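# Four arms sort stickered items into matching-color containers

## Task

Put every item into the container whose color matches the color of the sticker on that item.

## Robot and tools

Robots: four identical i2rt Big YAM arms, named arm1, arm2, arm3 and arm4. Each has six revolute joints, a two-finger gripper and a wrist camera. Room cameras: cam_room_a1, cam_room_a2, cam_room_b1, cam_room_b2. Wrist cameras: arm1_cam_wrist to arm4_cam_wrist. With joints 1 and 6 at zero and the hand level and pointing forward, the wrist camera rides on top of the hand looking toward the fingertips. Reach is roughly 1.0 m from the joint1 axis.

Frames: a single scene frame shared by all arms, origin on the floor, +z up, units metres. Arm feet (base_link, each facing its own +x): arm1 at (-0.644, +1.377, +0.914) quat_wxyz (+0.682, +0.007, +0.004, +0.731); arm2 at (-0.655, -0.555, +0.928) quat (+0.747, +0.002, +0.000, -0.665); arm3 at (+0.651, -1.332, +0.868) quat (+0.663, -0.004, -0.006, -0.748); arm4 at (+0.648, +0.477, +0.879) quat (+0.687, +0.001, +0.003, +0.727). The "hand" point lies between the finger pads, about 1 cm behind the tips; fingers point along the hand's +z and open along its y. The printed hand position can be off, more so when the arm is stretched. hand_target is where the hand would be at the joint targets currently held.

Tool move: one action for any subset of arms. Keys arm1..arm4 each take an object with "joints", "target" (plus optional "speed"), or both; an unnamed arm gets nothing new but may keep pushing toward an earlier target. "cameras" is a list of camera names or "all" (omitted or null means all, [] means none).
- "joints": absolute targets keyed by name, radians: joint1_rad -2.879..2.879 (base yaw, positive counter-clockwise seen from above, 0 along the foot's +x); joint2_rad 0..3.141 (shoulder; 0 has the upper arm pointing back, roughly level); joint3_rad 0..3.019 (elbow; 0 folded); joint4_rad -1.692..1.57 (wrist pitch, positive tips fingers up); joint5_rad -1.57..1.57 (side swing, positive to the arm's right); joint6_rad -2.094..2.094 (roll, positive clockwise viewed from behind). gripper_m 0..0.093 metres, the absolute gap between fingertips. Done tolerances: ±0.045, ±0.14, ±0.09, ±0.055, ±0.03, ±0.035 rad, gripper ±0.003 m.
- "target": a 7-number absolute pose [x, y, z, qw, qx, qy, qz] in the scene frame (metres, unit quaternion), same format as the printed hand line. The hand travels in a straight line from hand_target toward it. With a target, "joints" may only contain gripper_m.
- "speed": top path speed in m/s, 0.002..0.5, default 0.25; needs a target. Rotation is capped at twice that figure in rad/s.
All motions in one call begin together; hand paths of one call finish together, paced by the slowest. A path takes 0.5 to 10 s (cut off at 10 s); an action never exceeds 15 s. Each step clips the commanded pose to within 100 mm and 20 degrees of the measured one. Expect centimetre-level errors, lag, overshoot of speed near full stretch, and wide joint-space swings between postures. Motions ignore obstacles and other arms. Unknown keys make the call invalid; out-of-range values get it refused, and a refusal (or a stop) cancels the remaining move/wait/finished_scene calls of that reply.

Results: each arm's joint_positions, Joint velocities (rad/s, gripper m/s; "within noise" when still), joint torques (N m, arm joints only, with offsets and noise; entries 3 and 4 flip sign beyond ±28), hand, hand_target, joint_status and hand_status. A "move" line lists arms sent motions with "done" or the worst status. Status words: off_target (stopped short, may still push); time_out (joints hold targets near where they stood and keep pushing; on_its_own lists them, "held at" being the target); not_followed / "joint command not followed" / "pose unreachable" (a safety check withheld targets, e.g. self or inter-arm clearance; the arm may retry them later); limit_stop_at_motor_heat. Arms listed "as last shown" were not commanded and repeat old values. The "pictures" line gives image order; images can trail the state slightly.

Gripper: a hard part gripped at full force reads up to ~0.005 m below its width (some grippers ~0.002 m above). Closed on nothing it reads 0.000-0.003. For a firm grip aim about 0.005 m below the touch reading, lower for soft, small or round items; soft items get crushed by deeper targets. Release by commanding well above the reading. Force is about 50-64 N per pad.

Other tools: wait(seconds 0..10, cameras) returns state without commanding; zoom_image(camera, region [x0,y0,x1,y1] pixels, at most 504x504) enlarges part of that camera's latest image; read_manual(section "licences") gives licence texts; finished_scene(scene 1..3) closes the current scene irreversibly and loads the next, whose task appears in its result.

Avoid: knocking items out of the work area or onto the floor; two arms pressing on each other (including a gripper closing on another arm's fingers); hard hits; letting go of moving items; sustained pushing or stretched holding, which heats motors (MOTOR HOT at 85 °C, at 100 °C the arm drops for 30-60 s). Send a stuck joint its reported position to relieve pushing. Loose objects may occasionally be nudged by outside disturbances. Thinking time lets the scene run with the last command held. End a scene only when every item is truly in its matching container and will stay there.

Each tool is called after "Call:" in YAML: its name, and indented under it one key for each argument.

## Session

Call:
move:
  arm1: {"joints":{"joint1_rad":1.51,"joint2_rad":1.6,"joint3_rad":1.7,"joint4_rad":-1.0,"joint5_rad":0,"joint6_rad":0,"gripper_m":0.093}}
  arm2: {"joints":{"joint1_rad":-1.5,"joint2_rad":1.6,"joint3_rad":1.7,"joint4_rad":-1.0,"joint5_rad":0,"joint6_rad":0,"gripper_m":0.093}}
  arm3: {"joints":{"joint1_rad":1.62,"joint2_rad":1.6,"joint3_rad":1.7,"joint4_rad":-1.0,"joint5_rad":0,"joint6_rad":0,"gripper_m":0.093}}
  arm4: {"joints":{"joint1_rad":-1.59,"joint2_rad":1.6,"joint3_rad":1.7,"joint4_rad":-1.0,"joint5_rad":0,"joint6_rad":0,"gripper_m":0.093}}

Scene clock: 2.13 s.
Joint torques (N m): arm1=[-2.84 -13.33 14.9 1.63 0.09 -0.05] | arm2=[1.38 -18.61 12.92 2.04 -0.09 0.19] | arm3=[0.79 -17.79 11.08 1.22 0.11 -0.1] | arm4=[0.67 -18.73 11.51 1.22 0.05 -0.09]
Motor temperatures (°C): arm1=[21 24 26 23 21 21 21] | arm2=[23 24 26 22 22 20 23] | arm3=[24 24 24 23 24 23 23] | arm4=[22 22 23 22 24 21 24]
Heat: arm1: hottest joint3_rad 26 °C; arm2: hottest joint3_rad 26 °C; arm3: hottest joint1_rad 24 °C; arm4: hottest joint5_rad 24 °C.
move: arm1 done; arm2 done; arm3 done; arm4 done
Joint velocities: within noise
arm1.joint_positions: joint1_rad=+1.519 joint2_rad=+1.602 joint3_rad=+1.663 joint4_rad=-1.006 joint5_rad=-0.002 joint6_rad=+0.007 gripper_m=+0.09306
arm1.joint_status: all done
arm1.hand: x=-1.2652 y=+1.3657 z=+1.2550 quat_wxyz=(+0.003, +0.949, +0.006, -0.315) (m; scene frame)
arm1.hand_target: x=-1.2719 y=+1.3716 z=+1.2763 quat_wxyz=(+0.000, +0.942, +0.004, -0.336) (m; scene frame)
arm1.hand_status: not commanded
arm2.joint_positions: joint1_rad=-1.508 joint2_rad=+1.608 joint3_rad=+1.684 joint4_rad=-1.002 joint5_rad=+0.002 joint6_rad=-0.013 gripper_m=+0.09310
arm2.joint_status: all done
arm2.hand: x=-1.2781 y=-0.6688 z=+1.2652 quat_wxyz=(-0.024, -0.945, -0.091, +0.315) (m; scene frame)
arm2.hand_target: x=-1.2784 y=-0.6742 z=+1.2792 quat_wxyz=(-0.029, -0.940, -0.089, +0.327) (m; scene frame)
arm2.hand_status: not commanded
arm3.joint_positions: joint1_rad=+1.624 joint2_rad=+1.600 joint3_rad=+1.682 joint4_rad=-1.000 joint5_rad=-0.002 joint6_rad=+0.005 gripper_m=+0.09307
arm3.joint_status: all done
arm3.hand: x=+1.2799 y=-1.3695 z=+1.2117 quat_wxyz=(-0.321, -0.032, -0.946, +0.015) (m; scene frame)
arm3.hand_target: x=+1.2827 y=-1.3726 z=+1.2212 quat_wxyz=(-0.330, -0.031, -0.943, +0.018) (m; scene frame)
arm3.hand_status: not commanded
arm4.joint_positions: joint1_rad=-1.594 joint2_rad=+1.613 joint3_rad=+1.668 joint4_rad=-1.005 joint5_rad=+0.001 joint6_rad=+0.014 gripper_m=+0.09310
arm4.joint_status: all done
arm4.hand: x=+1.2793 y=+0.4987 z=+1.2030 quat_wxyz=(-0.303, +0.009, -0.953, -0.005) (m; scene frame)
arm4.hand_target: x=+1.2828 y=+0.5017 z=+1.2285 quat_wxyz=(-0.327, +0.018, -0.945, -0.005) (m; scene frame)
arm4.hand_status: not commanded
pictures: arm1_cam_wrist, arm2_cam_wrist, arm3_cam_wrist, arm4_cam_wrist, cam_room_a1, cam_room_a2, cam_room_b1, cam_room_b2
Images, in order (width x height): arm1_cam_wrist 672x504, arm2_cam_wrist 672x504, arm3_cam_wrist 672x504, arm4_cam_wrist 672x504, cam_room_a1 672x504, cam_room_a2 672x504, cam_room_b1 672x504, cam_room_b2 672x504.

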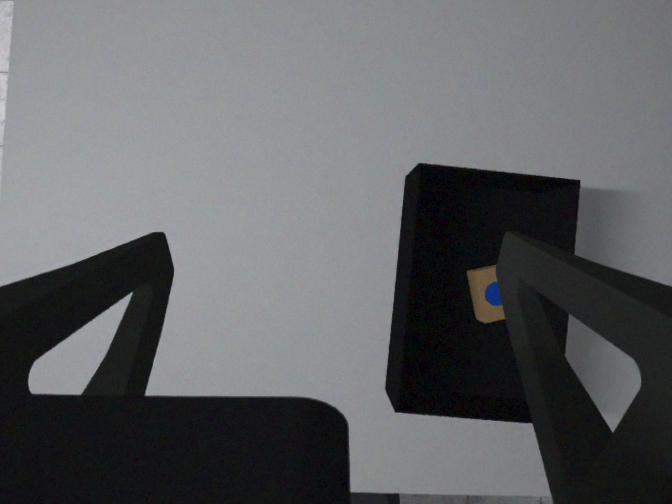

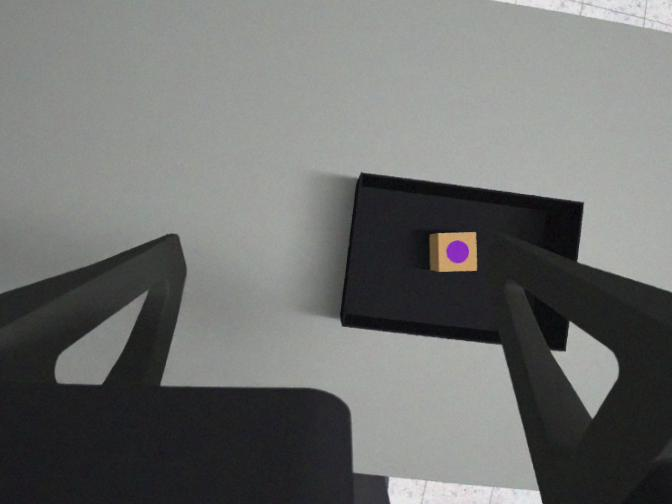

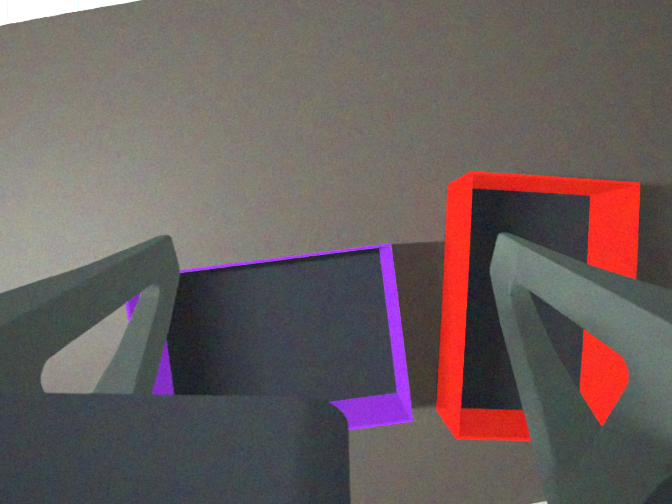

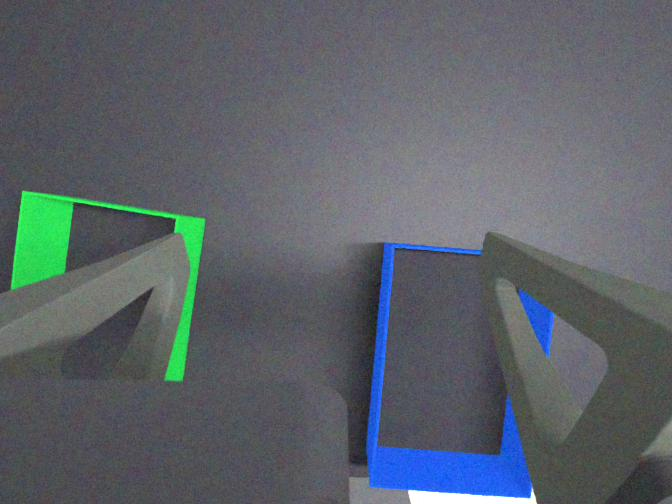

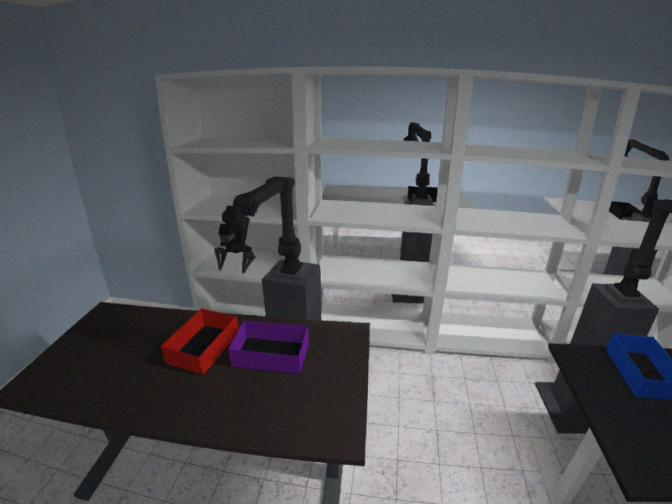

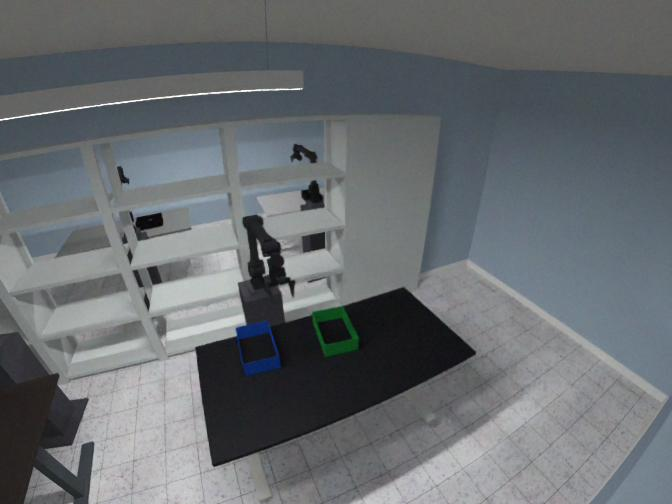

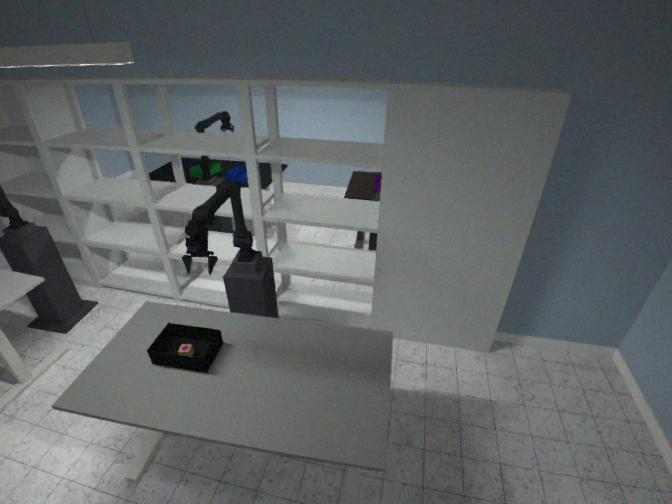

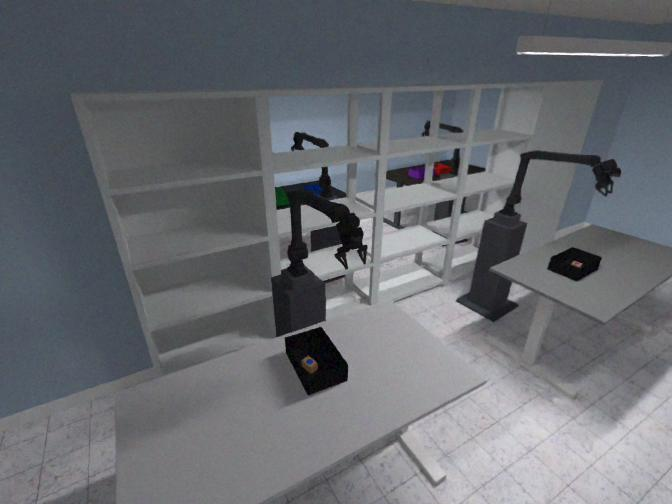

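Call:
move:
  arm1: {"target":[-1.25,1.56,0.885,0,0.9945,0.105,0],"speed":0.4}
  arm2: {"target":[-1.325,-0.563,0.885,0,0.996,0.09,0],"speed":0.4}
  arm3: {"joints":{"joint2_rad":0.6,"joint3_rad":1.0,"joint4_rad":-0.5}}
  arm4: {"joints":{"joint2_rad":0.6,"joint3_rad":1.0,"joint4_rad":-0.5}}
  cameras: ["arm1_cam_wrist","arm2_cam_wrist"]

Scene clock: 20.40 s.
Joint torques (N m): arm1=[-1.9 -20.19 13.15 -0.18 -0.04 -0.12] | arm2=[0.56 -24.35 13.29 0.03 0.09 -0.08] | arm3=[0.97 -0.21 8.98 2.45 0.11 -0.11] | arm4=[1.26 -0.15 9.24 2.1 0.07 -0.09]
Motor temperatures (°C): arm1=[21 25 30 23 21 21 21] | arm2=[23 25 30 22 22 20 23] | arm3=[24 24 26 23 24 23 23] | arm4=[22 23 28 22 24 21 24]
Heat: arm1: hottest joint3_rad 30 °C; arm2: hottest joint3_rad 30 °C; arm3: hottest joint3_rad 26 °C; arm4: hottest joint3_rad 28 °C.
move: arm1 off_target; arm2 off_target; arm3 done; arm4 done
Joint velocities: within noise
arm1.joint_positions: joint1_rad=+1.207 joint2_rad=+2.229 joint3_rad=+1.649 joint4_rad=-1.064 joint5_rad=+0.002 joint6_rad=-0.493 gripper_m=+0.09306
arm1.joint_status: not commanded
arm1.hand: x=-1.2268 y=+1.5553 z=+0.8574 quat_wxyz=(+0.011, +0.995, +0.099, +0.027) (m; scene frame)
arm1.hand_target: x=-1.2488 y=+1.5595 z=+0.8855 quat_wxyz=(+0.000, +0.994, +0.105, +0.000) (m; scene frame)
arm1.hand_status: off_target (0.036 m and 3.4 deg from the pose sent, 0.418 m and 38.4 deg at the start)
arm2.joint_positions: joint1_rad=-1.674 joint2_rad=+2.290 joint3_rad=+1.802 joint4_rad=-1.110 joint5_rad=-0.006 joint6_rad=-0.153 gripper_m=+0.09310
arm2.joint_status: not commanded
arm2.hand: x=-1.3083 y=-0.5645 z=+0.8730 quat_wxyz=(-0.002, -0.996, -0.083, -0.014) (m; scene frame)
arm2.hand_target: x=-1.3243 y=-0.5629 z=+0.8854 quat_wxyz=(+0.000, -0.996, -0.090, +0.001) (m; scene frame)
arm2.hand_status: off_target (0.021 m and 1.8 deg from the pose sent, 0.397 m and 36.8 deg at the start)
arm3.joint_positions: joint1_rad=+1.624 joint2_rad=+0.595 joint3_rad=+1.006 joint4_rad=-0.514 joint5_rad=-0.002 joint6_rad=+0.005 gripper_m=+0.09307
arm3.joint_status: all done
arm3.hand: x=+0.9908 y=-1.3475 z=+1.3943 quat_wxyz=(-0.670, -0.022, -0.742, +0.025) (m; scene frame)
arm3.hand_target: x=+0.9935 y=-1.3495 z=+1.3930 quat_wxyz=(-0.671, -0.022, -0.740, +0.029) (m; scene frame)
arm3.hand_status: not commanded
arm4.joint_positions: joint1_rad=-1.594 joint2_rad=+0.596 joint3_rad=+0.999 joint4_rad=-0.518 joint5_rad=+0.001 joint6_rad=+0.014 gripper_m=+0.09310
arm4.joint_status: all done
arm4.hand: x=+0.9925 y=+0.4899 z=+1.3982 quat_wxyz=(-0.663, +0.008, -0.748, -0.014) (m; scene frame)
arm4.hand_target: x=+0.9944 y=+0.4916 z=+1.4019 quat_wxyz=(-0.669, +0.015, -0.743, -0.011) (m; scene frame)
arm4.hand_status: not commanded
pictures: arm1_cam_wrist, arm2_cam_wrist
Images, in order (width x height): arm1_cam_wrist 672x504, arm2_cam_wrist 672x504.

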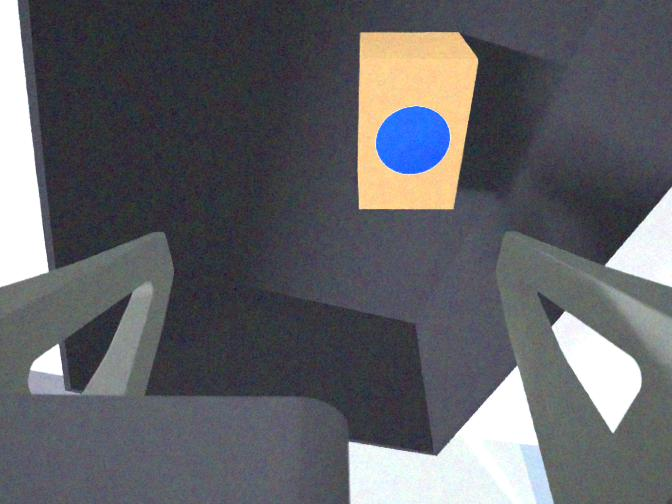

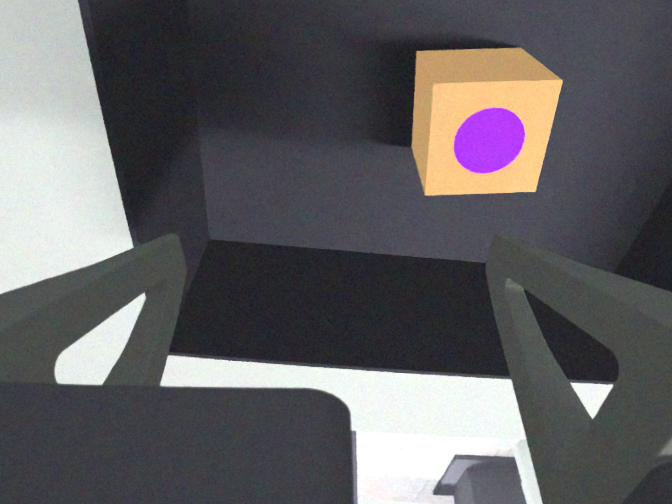

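Call:
move:
  arm1: {"target":[-1.258,1.582,0.825,0,0.9945,0.105,0],"speed":0.25}
  arm2: {"target":[-1.342,-0.506,0.82,0,0.996,0.09,0],"speed":0.25}
  arm3: {"joints":{"joint1_rad":-1.99,"joint2_rad":0.434,"joint3_rad":0.75,"joint4_rad":-0.35,"joint5_rad":0,"joint6_rad":1.57}}
  arm4: {"joints":{"joint1_rad":0.906,"joint2_rad":0.434,"joint3_rad":0.75,"joint4_rad":-0.35,"joint5_rad":0,"joint6_rad":1.57}}
  cameras: ["arm1_cam_wrist","arm2_cam_wrist"]

Scene clock: 35.00 s.
Joint torques (N m): arm1=[-2.02 -19.66 12.57 0.65 0.01 -0.08] | arm2=[1.32 -24.23 13.07 0.77 0.04 -0.08] | arm3=[0.67 0.73 9.7 2.61 -0.08 -0.07] | arm4=[1.2 1.44 9.98 2.22 0.19 0.09]
Motor temperatures (°C): arm1=[21 25 31 23 21 21 21] | arm2=[23 26 32 22 22 20 23] | arm3=[24 24 26 23 24 23 23] | arm4=[22 23 30 22 24 21 24]
Heat: arm1: hottest joint3_rad 31 °C; arm2: hottest joint3_rad 32 °C; arm3: hottest joint3_rad 26 °C; arm4: hottest joint3_rad 30 °C.
move: arm1 off_target; arm2 off_target; arm3 done; arm4 done
Joint velocities: within noise
arm1.joint_positions: joint1_rad=+1.188 joint2_rad=+2.327 joint3_rad=+1.691 joint4_rad=-1.008 joint5_rad=+0.002 joint6_rad=-0.522 gripper_m=+0.09306
arm1.joint_status: not commanded
arm1.hand: x=-1.2350 y=+1.5701 z=+0.8110 quat_wxyz=(+0.012, +0.994, +0.104, +0.026) (m; scene frame)
arm1.hand_target: x=-1.2569 y=+1.5816 z=+0.8259 quat_wxyz=(+0.000, +0.994, +0.105, +0.000) (m; scene frame)
arm1.hand_status: off_target (0.029 m and 3.3 deg from the pose sent, 0.052 m and 3.4 deg at the start)
arm2.joint_positions: joint1_rad=-1.767 joint2_rad=+2.414 joint3_rad=+1.876 joint4_rad=-1.066 joint5_rad=-0.005 joint6_rad=-0.236 gripper_m=+0.09310
arm2.joint_status: not commanded
arm2.hand: x=-1.3224 y=-0.5026 z=+0.8170 quat_wxyz=(-0.004, -0.997, -0.079, -0.017) (m; scene frame)
arm2.hand_target: x=-1.3410 y=-0.5061 z=+0.8204 quat_wxyz=(+0.000, -0.996, -0.090, +0.000) (m; scene frame)
arm2.hand_status: off_target (0.020 m and 2.4 deg from the pose sent, 0.086 m and 1.8 deg at the start)
arm3.joint_positions: joint1_rad=-1.980 joint2_rad=+0.434 joint3_rad=+0.750 joint4_rad=-0.368 joint5_rad=+0.002 joint6_rad=+1.562 gripper_m=+0.09306
arm3.joint_status: all done
arm3.hand: x=+0.3785 y=-1.1651 z=+1.3218 quat_wxyz=(-0.341, -0.361, +0.633, +0.594) (m; scene frame)
arm3.hand_target: x=+0.3797 y=-1.1626 z=+1.3263 quat_wxyz=(-0.344, -0.353, +0.630, +0.600) (m; scene frame)
arm3.hand_status: not commanded
arm4.joint_positions: joint1_rad=+0.904 joint2_rad=+0.430 joint3_rad=+0.741 joint4_rad=-0.370 joint5_rad=-0.002 joint6_rad=+1.556 gripper_m=+0.09310
arm4.joint_status: all done
arm4.hand: x=+0.3917 y=+0.6596 z=+1.3322 quat_wxyz=(+0.315, +0.340, -0.643, -0.610) (m; scene frame)
arm4.hand_target: x=+0.3912 y=+0.6598 z=+1.3415 quat_wxyz=(+0.324, +0.331, -0.638, -0.616) (m; scene frame)
arm4.hand_status: not commanded
pictures: arm1_cam_wrist, arm2_cam_wrist
Images, in order (width x height): arm1_cam_wrist 672x504, arm2_cam_wrist 672x504.

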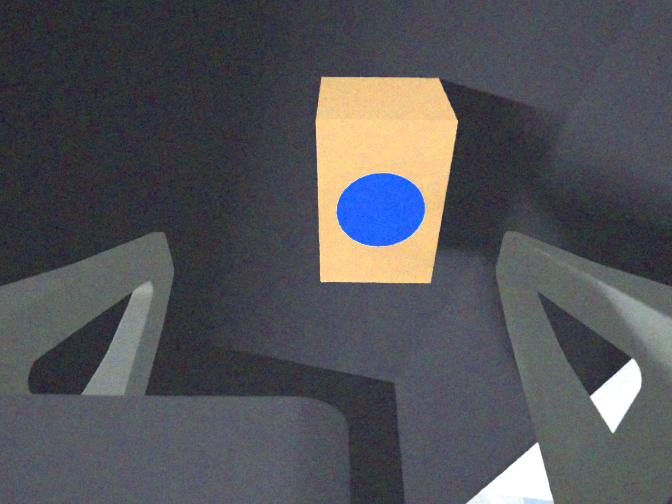

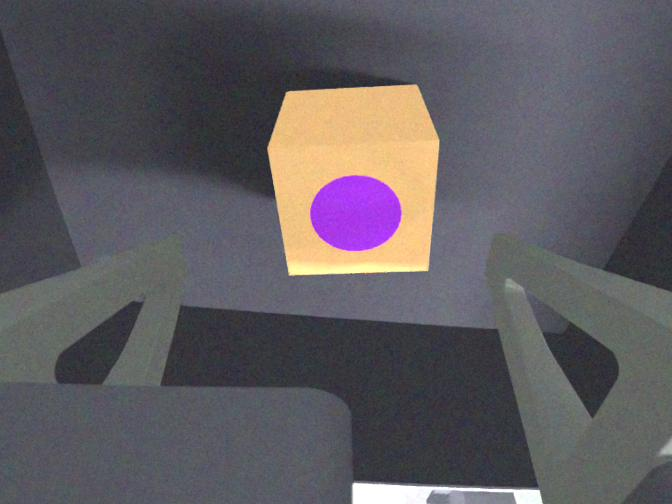

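Call:
move:
  arm1: {"target":[-1.266,1.593,0.768,0,0.9945,0.105,0],"speed":0.18}
  arm2: {"target":[-1.349,-0.501,0.765,0,0.996,0.09,0],"speed":0.18}
  cameras: ["arm1_cam_wrist","arm2_cam_wrist"]

Scene clock: 42.77 s.
Joint torques (N m): arm1=[-2.32 -20.66 12.04 0.79 0.05 -0.09] | arm2=[0.85 -24.41 12.7 1.02 0.04 -0.08] | arm3=[0.67 0.73 9.68 2.58 -0.07 -0.07] | arm4=[0.97 0.73 9.89 2.26 0.21 0.11]
Motor temperatures (°C): arm1=[21 26 31 23 21 21 21] | arm2=[23 27 32 22 22 20 23] | arm3=[24 24 26 23 24 23 23] | arm4=[22 22 31 22 24 21 24]
Heat: arm1: hottest joint3_rad 31 °C; arm2: hottest joint3_rad 32 °C; arm3: hottest joint3_rad 26 °C; arm4: hottest joint3_rad 31 °C.
move: arm1 off_target; arm2 off_target
Joint velocities: within noise
arm1.joint_positions: joint1_rad=+1.178 joint2_rad=+2.444 joint3_rad=+1.743 joint4_rad=-0.945 joint5_rad=+0.002 joint6_rad=-0.535 gripper_m=+0.09306
arm1.joint_status: not commanded
arm1.hand: x=-1.2425 y=+1.5787 z=+0.7539 quat_wxyz=(+0.012, +0.994, +0.105, +0.027) (m; scene frame)
arm1.hand_target: x=-1.2649 y=+1.5926 z=+0.7690 quat_wxyz=(+0.000, +0.994, +0.105, +0.000) (m; scene frame)
arm1.hand_status: off_target (0.031 m and 3.4 deg from the pose sent, 0.058 m and 3.3 deg at the start)
arm2.joint_positions: joint1_rad=-1.767 joint2_rad=+2.517 joint3_rad=+1.926 joint4_rad=-1.013 joint5_rad=-0.005 joint6_rad=-0.242 gripper_m=+0.09310
arm2.joint_status: not commanded
arm2.hand: x=-1.3304 y=-0.5018 z=+0.7650 quat_wxyz=(-0.004, -0.997, -0.082, -0.017) (m; scene frame)
arm2.hand_target: x=-1.3483 y=-0.5010 z=+0.7657 quat_wxyz=(+0.000, -0.996, -0.090, +0.000) (m; scene frame)
arm2.hand_status: off_target (0.019 m and 2.2 deg from the pose sent, 0.058 m and 2.4 deg at the start)
arm3, arm4: as last shown
arm3.joint_positions: joint1_rad=-1.980 joint2_rad=+0.434 joint3_rad=+0.750 joint4_rad=-0.368 joint5_rad=+0.002 joint6_rad=+1.563 gripper_m=+0.09306
pictures: arm1_cam_wrist, arm2_cam_wrist
Images, in order (width x height): arm1_cam_wrist 672x504, arm2_cam_wrist 672x504.

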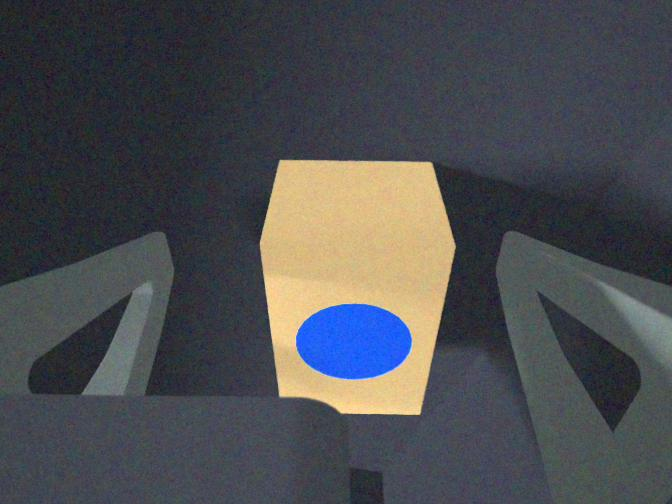

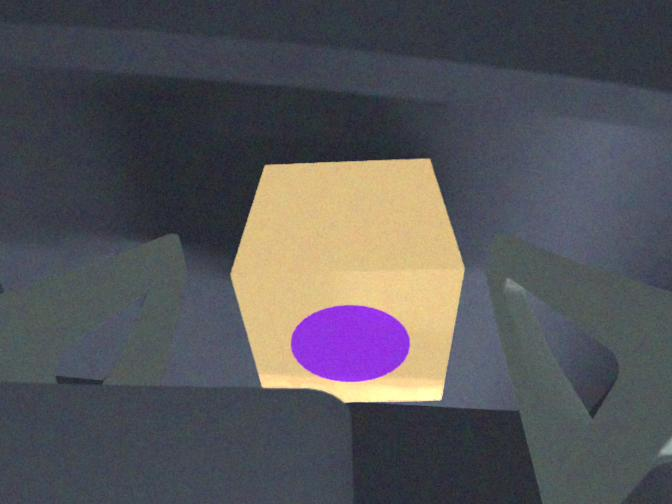

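Call:
move:
  arm1: {"joints":{"gripper_m":0.03}}
  arm2: {"joints":{"gripper_m":0.03}}
  cameras: []

Call:
move:
  arm1: {"target":[-1.24,1.575,0.95,0,0.9945,0.105,0],"speed":0.35}
  arm2: {"target":[-1.32,-0.501,0.95,0,0.996,0.09,0],"speed":0.35}
  cameras: ["arm1_cam_wrist","arm2_cam_wrist"]

Call:
move:
  arm1: {"joints":{"joint2_rad":0.9,"joint3_rad":1.4,"joint4_rad":-1.3,"joint5_rad":0,"joint6_rad":0}}
  arm2: {"joints":{"joint2_rad":0.9,"joint3_rad":1.4,"joint4_rad":-1.3,"joint5_rad":0,"joint6_rad":0}}
  cameras: []

Call:
move:
  arm1: {"joints":{"joint1_rad":-2.25,"joint2_rad":0.55,"joint3_rad":0.65,"joint4_rad":-0.11}}
  arm2: {"joints":{"joint1_rad":0.925,"joint2_rad":0.55,"joint3_rad":0.65,"joint4_rad":-0.11}}
  cameras: ["arm1_cam_wrist","arm2_cam_wrist","arm3_cam_wrist"]

Scene clock: 53.40 s.
Joint torques (N m): arm1=[-2.02 -20.19 12.25 0.76 -0.02 -0.08] | arm2=[0.85 -24.53 12.62 1.01 0 -0.08] | arm3=[0.67 0.79 9.73 2.65 -0.08 -0.07] | arm4=[0.85 1.14 9.95 2.26 0.2 0.09]
Motor temperatures (°C): arm1=[21 26 32 23 21 21 21] | arm2=[23 27 33 22 22 20 23] | arm3=[24 24 26 23 24 23 23] | arm4=[22 22 32 22 24 21 24]
Heat: arm1: hottest joint3_rad 32 °C; arm2: hottest joint3_rad 33 °C; arm3: hottest joint3_rad 26 °C; arm4: hottest joint3_rad 32 °C.
move: arm1 off_target; arm2 off_target
Joint velocities: within noise
arm1.joint_positions: joint1_rad=+1.178 joint2_rad=+2.444 joint3_rad=+1.744 joint4_rad=-0.945 joint5_rad=+0.003 joint6_rad=-0.535 gripper_m=+0.04380
arm1.joint_status: gripper_m off_target (ended at +0.04383, target +0.03000)
arm1.hand: x=-1.2427 y=+1.5788 z=+0.7540 quat_wxyz=(+0.012, +0.994, +0.106, +0.027) (m; scene frame)
arm1.hand_target: x=-1.2649 y=+1.5926 z=+0.7690 quat_wxyz=(+0.000, +0.994, +0.105, +0.000) (m; scene frame)
arm1.hand_status: not commanded
arm2.joint_positions: joint1_rad=-1.767 joint2_rad=+2.517 joint3_rad=+1.927 joint4_rad=-1.013 joint5_rad=-0.004 joint6_rad=-0.244 gripper_m=+0.05308
arm2.joint_status: gripper_m off_target (ended at +0.05312, target +0.03000)
arm2.hand: x=-1.3307 y=-0.5017 z=+0.7653 quat_wxyz=(-0.003, -0.996, -0.082, -0.017) (m; scene frame)
arm2.hand_target: x=-1.3483 y=-0.5011 z=+0.7657 quat_wxyz=(+0.000, -0.996, -0.090, +0.000) (m; scene frame)
arm2.hand_status: not commanded
arm3, arm4: as last shown
pictures: none
No camera images: "cameras" was empty.

Scene clock: 54.80 s.
Joint torques (N m): arm1=[-1.26 -17.96 11.75 -0.01 -0.03 0.07] | arm2=[0.44 -22.53 10.1 0.18 -0.04 -0.09] | arm3=[0.62 0.73 9.73 2.59 -0.07 -0.07] | arm4=[0.62 1.44 9.91 2.18 0.17 0.1]
Motor temperatures (°C): arm1=[21 26 32 23 21 21 21] | arm2=[23 27 33 22 22 20 23] | arm3=[24 24 26 23 24 23 23] | arm4=[22 22 32 22 24 21 24]
Heat: arm1: hottest joint3_rad 32 °C; arm2: hottest joint3_rad 33 °C; arm3: hottest joint3_rad 26 °C; arm4: hottest joint3_rad 32 °C.
move: arm1 done; arm2 off_target
Joint velocities: within noise
arm1.joint_positions: joint1_rad=+1.178 joint2_rad=+2.116 joint3_rad=+1.714 joint4_rad=-1.186 joint5_rad=+0.003 joint6_rad=-0.535 gripper_m=+0.04380
arm1.joint_status: not commanded
arm1.hand: x=-1.2341 y=+1.5765 z=+0.9478 quat_wxyz=(+0.000, +0.994, +0.106, +0.001) (m; scene frame)
arm1.hand_target: x=-1.2400 y=+1.5748 z=+0.9500 quat_wxyz=(+0.000, +0.994, +0.105, +0.000) (m; scene frame)
arm1.hand_status: done (0.006 m and 0.1 deg from the pose sent, 0.196 m and 3.4 deg at the start)
arm2.joint_positions: joint1_rad=-1.767 joint2_rad=+2.192 joint3_rad=+1.892 joint4_rad=-1.229 joint5_rad=-0.004 joint6_rad=-0.246 gripper_m=+0.05308
arm2.joint_status: not commanded
arm2.hand: x=-1.3258 y=-0.5027 z=+0.9678 quat_wxyz=(+0.003, -0.996, -0.084, +0.020) (m; scene frame)
arm2.hand_target: x=-1.3197 y=-0.5011 z=+0.9504 quat_wxyz=(+0.000, -0.996, -0.090, +0.000) (m; scene frame)
arm2.hand_status: off_target (0.019 m and 2.4 deg from the pose sent, 0.185 m and 2.2 deg at the start)
arm3, arm4: as last shown
pictures: arm1_cam_wrist, arm2_cam_wrist
Images, in order (width x height): arm1_cam_wrist 672x504, arm2_cam_wrist 672x504.

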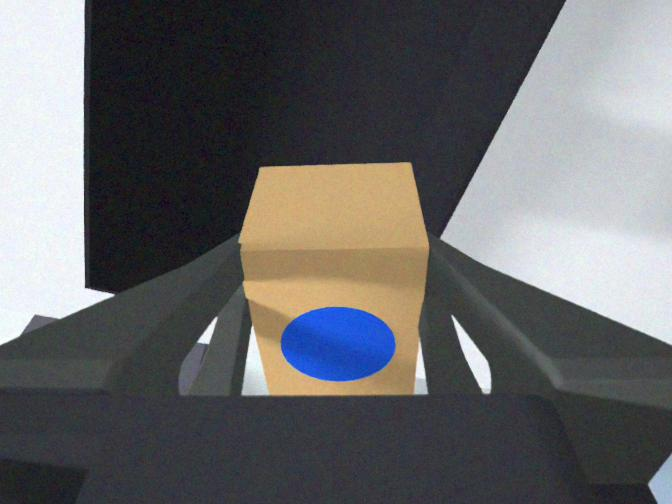

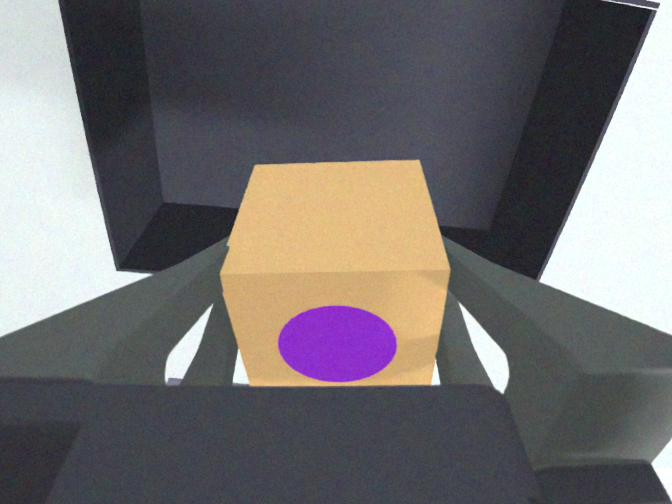

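Scene clock: 56.63 s.
Joint torques (N m): arm1=[-1.79 -0.21 11.75 1.16 -0.05 0.15] | arm2=[0.44 -3.78 9.77 1.81 0.15 0.22] | arm3=[0.56 0.73 9.7 2.63 -0.08 -0.08] | arm4=[0.91 0.97 9.83 2.29 0.2 0.08]
Motor temperatures (°C): arm1=[21 26 32 23 21 21 21] | arm2=[23 27 33 22 22 20 23] | arm3=[24 24 26 23 24 23 23] | arm4=[22 22 33 22 24 21 24]
Heat: arm1: hottest joint3_rad 32 °C; arm2: hottest joint3_rad 33 °C; arm3: hottest joint3_rad 26 °C; arm4: hottest joint3_rad 33 °C.
move: arm1 done; arm2 done
Joint velocities: within noise
arm1.joint_positions: joint1_rad=+1.178 joint2_rad=+0.893 joint3_rad=+1.387 joint4_rad=-1.292 joint5_rad=+0.002 joint6_rad=-0.008 gripper_m=+0.04383
arm1.joint_status: all done
arm1.hand: x=-0.9634 y=+1.4866 z=+1.3925 quat_wxyz=(-0.063, +0.912, -0.146, -0.379) (m; scene frame)
arm1.hand_target: x=-0.9648 y=+1.4849 z=+1.3955 quat_wxyz=(-0.060, +0.912, -0.147, -0.379) (m; scene frame)
arm1.hand_status: not commanded
arm2.joint_positions: joint1_rad=-1.767 joint2_rad=+0.890 joint3_rad=+1.410 joint4_rad=-1.290 joint5_rad=-0.003 joint6_rad=-0.015 gripper_m=+0.05309
arm2.joint_status: all done
arm2.hand: x=-0.9993 y=-0.5299 z=+1.4134 quat_wxyz=(+0.018, -0.921, +0.028, +0.388) (m; scene frame)
arm2.hand_target: x=-1.0010 y=-0.5280 z=+1.4037 quat_wxyz=(+0.017, -0.926, +0.037, +0.375) (m; scene frame)
arm2.hand_status: not commanded
arm3, arm4: as last shown
pictures: none
No camera images: "cameras" was empty.

Scene clock: 59.13 s.
Joint torques (N m): arm1=[-2.67 -0.44 13.82 2.74 -0.05 0.08] | arm2=[0.97 -3.02 12.41 3.73 0.15 0.19] | arm3=[0.5 0.73 9.72 2.61 -0.07 -0.07] | arm4=[0.91 1.08 9.98 2.25 0.18 0.1]
Motor temperatures (°C): arm1=[21 26 32 23 21 21 21] | arm2=[23 27 33 22 22 20 23] | arm3=[24 24 27 23 24 23 23] | arm4=[22 22 33 22 24 21 24]
Heat: arm1: hottest joint3_rad 32 °C; arm2: hottest joint3_rad 33 °C; arm3: hottest joint3_rad 27 °C; arm4: hottest joint3_rad 33 °C.
move: arm1 done; arm2 done
Joint velocities: within noise
arm1.joint_positions: joint1_rad=-2.245 joint2_rad=+0.562 joint3_rad=+0.630 joint4_rad=-0.135 joint5_rad=+0.002 joint6_rad=-0.006 gripper_m=+0.04382
arm1.joint_status: all done
arm1.hand: x=-0.3385 y=+1.1684 z=+1.3081 quat_wxyz=(-0.645, -0.215, -0.703, +0.207) (m; scene frame)
arm1.hand_target: x=-0.3420 y=+1.1690 z=+1.3306 quat_wxyz=(-0.665, -0.213, -0.683, +0.212) (m; scene frame)
arm1.hand_status: not commanded
arm2.joint_positions: joint1_rad=+0.922 joint2_rad=+0.561 joint3_rad=+0.647 joint4_rad=-0.138 joint5_rad=-0.003 joint6_rad=-0.013 gripper_m=+0.05314
arm2.joint_status: all done
arm2.hand: x=-0.3423 y=-0.7407 z=+1.3375 quat_wxyz=(-0.664, -0.186, -0.701, +0.182) (m; scene frame)
arm2.hand_target: x=-0.3448 y=-0.7389 z=+1.3499 quat_wxyz=(-0.679, -0.187, -0.686, +0.183) (m; scene frame)
arm2.hand_status: not commanded
arm3, arm4: as last shown
pictures: arm1_cam_wrist, arm2_cam_wrist, arm3_cam_wrist
Images, in order (width x height): arm1_cam_wrist 672x504, arm2_cam_wrist 672x504, arm3_cam_wrist 672x504.

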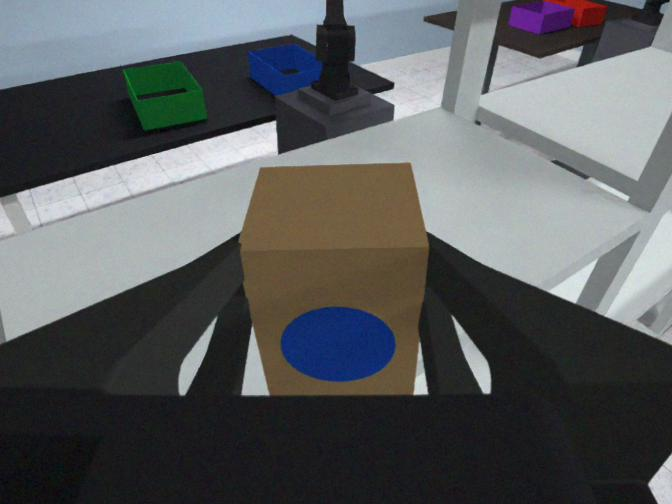

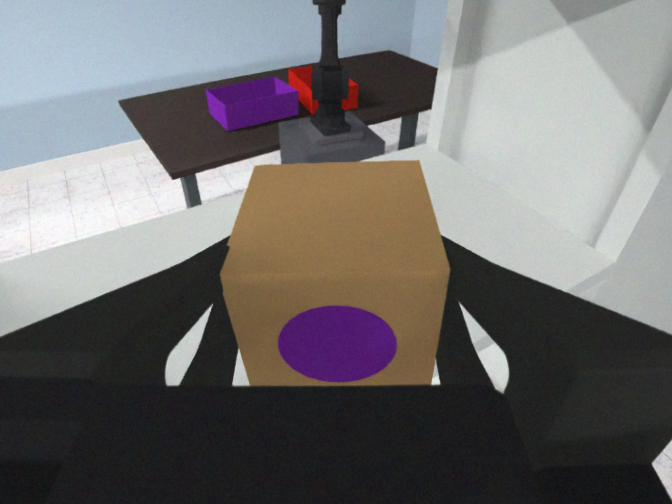

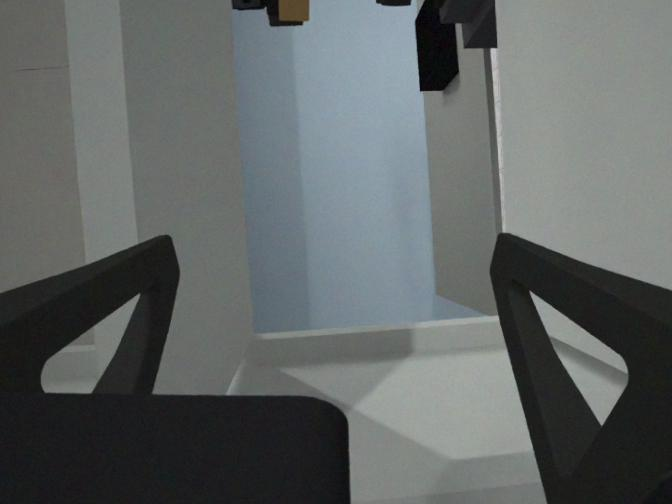

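Call:
move:
  arm1: {"target":[-0.012,0.938,1.335,0.674,0.213,0.674,-0.213],"speed":0.3}
  arm4: {"target":[0.105,0.861,1.325,0.326,0.326,-0.627,-0.627],"speed":0.3}
  arm2: {"target":[-0.012,-0.937,1.335,0.682,0.187,0.682,-0.187],"speed":0.3}
  arm3: {"target":[0.10,-0.995,1.335,0.350,0.350,-0.614,-0.614],"speed":0.3}
  cameras: ["arm1_cam_wrist","arm2_cam_wrist","arm3_cam_wrist","arm4_cam_wrist"]

Scene clock: 67.27 s.
Joint torques (N m): arm1=[-1.9 -14.86 18.3 1.44 0.01 0.1] | arm2=[0.67 -17.67 17.63 2.45 0.16 0.15] | arm3=[0.62 -14.04 14.71 2.47 -0.07 -0.19] | arm4=[0.5 -14.45 13.41 2.03 0.24 0.01]
Motor temperatures (°C): arm1=[21 26 33 23 21 21 22] | arm2=[23 27 33 22 22 20 23] | arm3=[24 24 27 23 24 23 23] | arm4=[22 22 34 22 24 21 24]
Heat: arm1: hottest joint3_rad 33 °C; arm2: hottest joint3_rad 33 °C; arm3: hottest joint3_rad 27 °C; arm4: hottest joint3_rad 34 °C.
move: arm1 off_target; arm2 off_target; arm3 off_target; arm4 off_target
Joint velocities: within noise
arm1.joint_positions: joint1_rad=-2.245 joint2_rad=+1.701 joint3_rad=+1.445 joint4_rad=+0.205 joint5_rad=+0.002 joint6_rad=-0.002 gripper_m=+0.04382
arm1.joint_status: not commanded
arm1.hand: x=-0.0184 y=+0.9469 z=+1.2912 quat_wxyz=(-0.652, -0.215, -0.697, +0.207) (m; scene frame)
arm1.hand_target: x=-0.0152 y=+0.9402 z=+1.3345 quat_wxyz=(-0.674, -0.213, -0.674, +0.213) (m; scene frame)
arm1.hand_status: off_target (0.045 m and 3.8 deg from the pose sent, 0.401 m and 4.7 deg at the start)
arm2.joint_positions: joint1_rad=+0.922 joint2_rad=+1.661 joint3_rad=+1.354 joint4_rad=+0.251 joint5_rad=-0.001 joint6_rad=-0.013 gripper_m=+0.05314
arm2.joint_status: not commanded
arm2.hand: x=-0.0237 y=-0.9283 z=+1.3007 quat_wxyz=(-0.663, -0.187, -0.702, +0.183) (m; scene frame)
arm2.hand_target: x=-0.0149 y=-0.9353 z=+1.3347 quat_wxyz=(-0.682, -0.187, -0.682, +0.187) (m; scene frame)
arm2.hand_status: off_target (0.037 m and 3.2 deg from the pose sent, 0.384 m and 3.1 deg at the start)
arm3.joint_positions: joint1_rad=-1.980 joint2_rad=+1.372 joint3_rad=+1.196 joint4_rad=+0.110 joint5_rad=-0.004 joint6_rad=+1.563 gripper_m=+0.09306
arm3.joint_status: not commanded
arm3.hand: x=+0.1023 y=-1.0052 z=+1.2945 quat_wxyz=(-0.341, -0.365, +0.635, +0.589) (m; scene frame)
arm3.hand_target: x=+0.1024 y=-0.9966 z=+1.3343 quat_wxyz=(-0.350, -0.350, +0.614, +0.614) (m; scene frame)
arm3.hand_status: off_target (0.042 m and 4.3 deg from the pose sent, 0.327 m and 3.5 deg at the start)
arm4.joint_positions: joint1_rad=+0.904 joint2_rad=+1.437 joint3_rad=+1.204 joint4_rad=+0.165 joint5_rad=-0.002 joint6_rad=+1.556 gripper_m=+0.09310
arm4.joint_status: not commanded
arm4.hand: x=+0.1124 y=+0.8547 z=+1.2902 quat_wxyz=(+0.314, +0.341, -0.646, -0.607) (m; scene frame)
arm4.hand_target: x=+0.1071 y=+0.8595 z=+1.3245 quat_wxyz=(+0.326, +0.326, -0.627, -0.627) (m; scene frame)
arm4.hand_status: off_target (0.036 m and 3.8 deg from the pose sent, 0.351 m and 3.3 deg at the start)
pictures: arm1_cam_wrist, arm2_cam_wrist, arm3_cam_wrist, arm4_cam_wrist
Images, in order (width x height): arm1_cam_wrist 672x504, arm2_cam_wrist 672x504, arm3_cam_wrist 672x504, arm4_cam_wrist 672x504.

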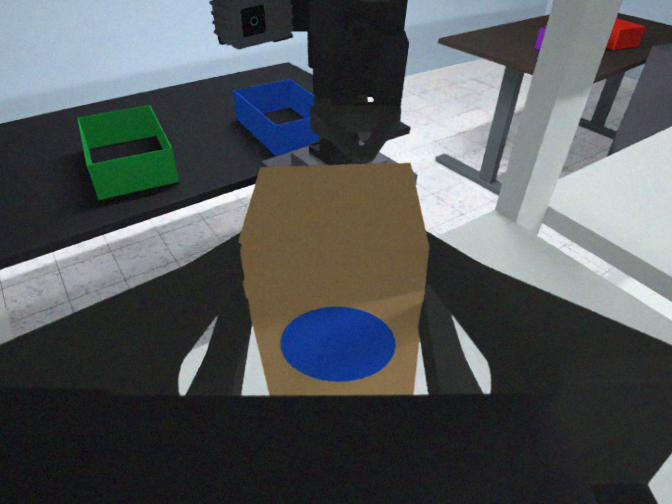

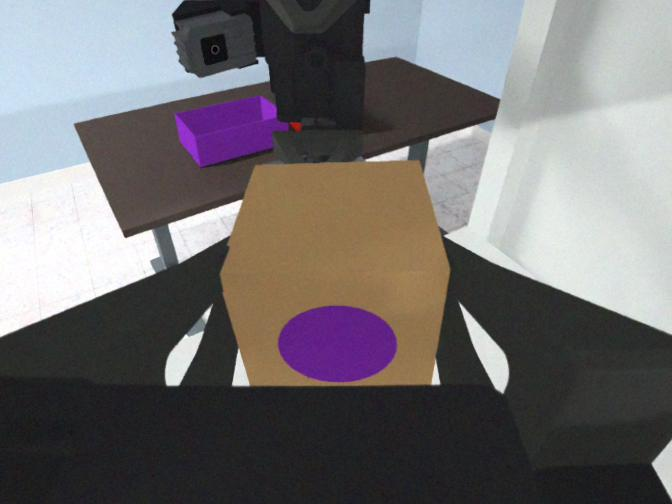

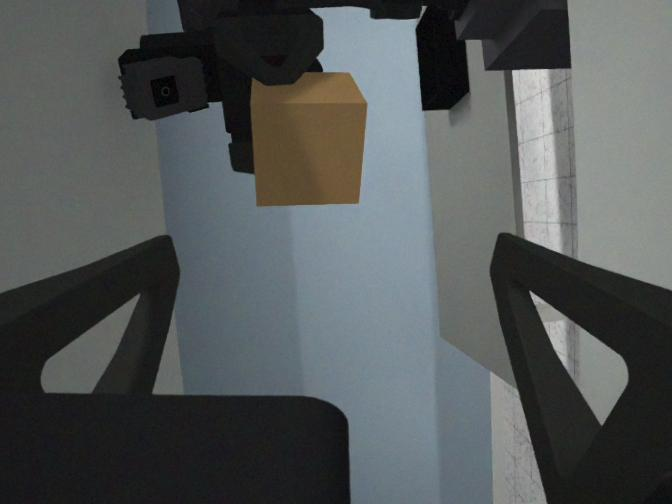

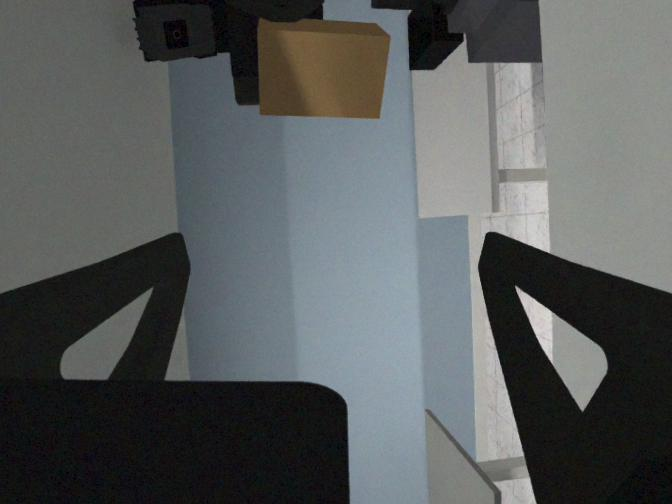

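Call:
move:
  arm4: {"target":[-0.024,0.962,1.308,0.326,0.326,-0.627,-0.627],"speed":0.12}
  arm3: {"target":[-0.036,-0.929,1.318,0.350,0.350,-0.614,-0.614],"speed":0.12}
  cameras: ["arm1_cam_wrist","arm2_cam_wrist","arm3_cam_wrist","arm4_cam_wrist"]

Scene clock: 85.50 s.
Joint torques (N m): arm1=[-2.84 -15.03 18.48 2 -0.02 0.13] | arm2=[0.67 -17.61 17.63 2.47 0.16 0.16] | arm3=[2.08 -20.25 14.9 1.61 0.11 -0.17] | arm4=[0.62 -18.2 15.16 1.62 -0.03 0.04]
Motor temperatures (°C): arm1=[21 26 38 23 21 21 22] | arm2=[23 26 38 22 22 20 24] | arm3=[24 24 32 23 24 23 23] | arm4=[22 22 34 22 24 21 24]
Heat: arm1: hottest joint3_rad 38 °C; arm2: hottest joint3_rad 38 °C; arm3: hottest joint3_rad 32 °C; arm4: hottest joint3_rad 34 °C.
move: arm3 off_target; arm4 off_target
Joint velocities: within noise
arm1.joint_positions: joint1_rad=-2.245 joint2_rad=+1.700 joint3_rad=+1.445 joint4_rad=+0.193 joint5_rad=+0.002 joint6_rad=-0.001 gripper_m=+0.04381
arm1.joint_status: not commanded
arm1.hand: x=-0.0188 y=+0.9471 z=+1.2889 quat_wxyz=(-0.648, -0.217, -0.701, +0.206) (m; scene frame)
arm1.hand_target: x=-0.0153 y=+0.9402 z=+1.3346 quat_wxyz=(-0.675, -0.213, -0.674, +0.213) (m; scene frame)
arm1.hand_status: not commanded
arm2: as last shown
arm3.joint_positions: joint1_rad=-1.980 joint2_rad=+1.762 joint3_rad=+1.622 joint4_rad=+0.102 joint5_rad=+0.012 joint6_rad=+1.563 gripper_m=+0.09306
arm3.joint_status: not commanded
arm3.hand: x=-0.0254 y=-0.9272 z=+1.2878 quat_wxyz=(-0.341, -0.355, +0.630, +0.601) (m; scene frame)
arm3.hand_target: x=-0.0339 y=-0.9303 z=+1.3175 quat_wxyz=(-0.350, -0.350, +0.614, +0.614) (m; scene frame)
arm3.hand_status: off_target (0.032 m and 2.7 deg from the pose sent, 0.160 m and 4.2 deg at the start)
arm4.joint_positions: joint1_rad=+0.898 joint2_rad=+1.833 joint3_rad=+1.682 joint4_rad=+0.111 joint5_rad=-0.009 joint6_rad=+1.556 gripper_m=+0.09310
arm4.joint_status: not commanded
arm4.hand: x=-0.0109 y=+0.9459 z=+1.2918 quat_wxyz=(+0.319, +0.337, -0.637, -0.616) (m; scene frame)
arm4.hand_target: x=-0.0214 y=+0.9601 z=+1.3072 quat_wxyz=(+0.326, +0.326, -0.627, -0.627) (m; scene frame)
arm4.hand_status: off_target (0.026 m and 2.3 deg from the pose sent, 0.174 m and 3.8 deg at the start)
pictures: arm1_cam_wrist, arm2_cam_wrist, arm3_cam_wrist, arm4_cam_wrist
Images, in order (width x height): arm1_cam_wrist 672x504, arm2_cam_wrist 672x504, arm3_cam_wrist 672x504, arm4_cam_wrist 672x504.

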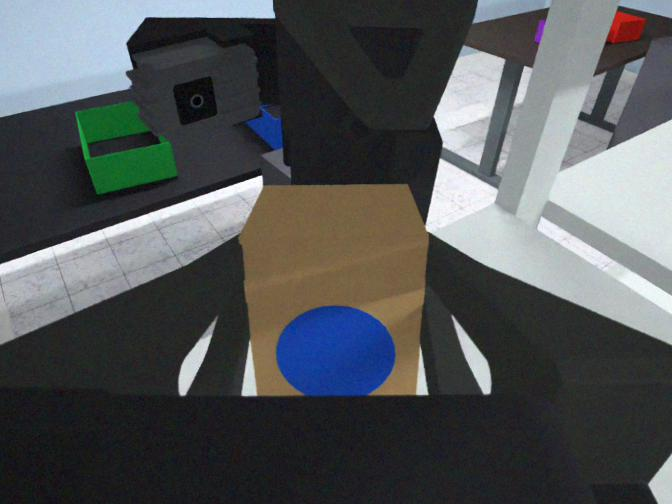

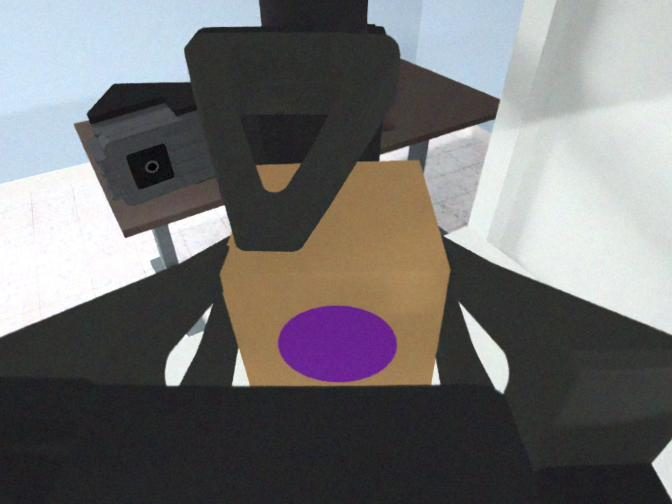

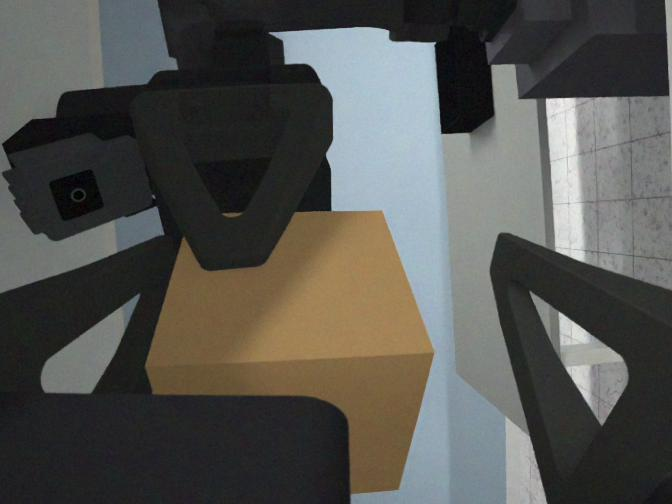

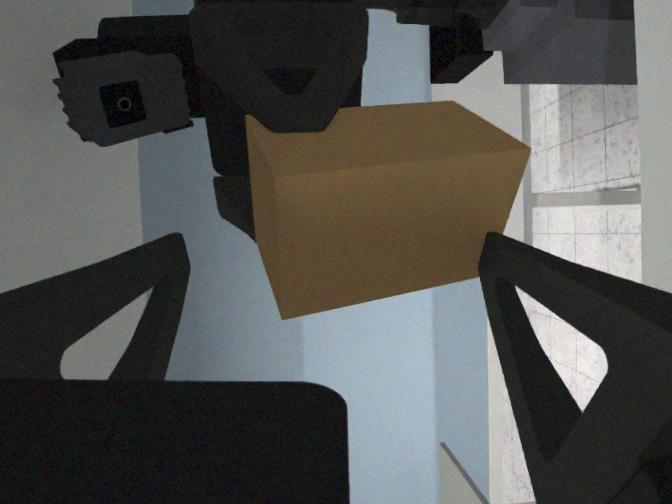

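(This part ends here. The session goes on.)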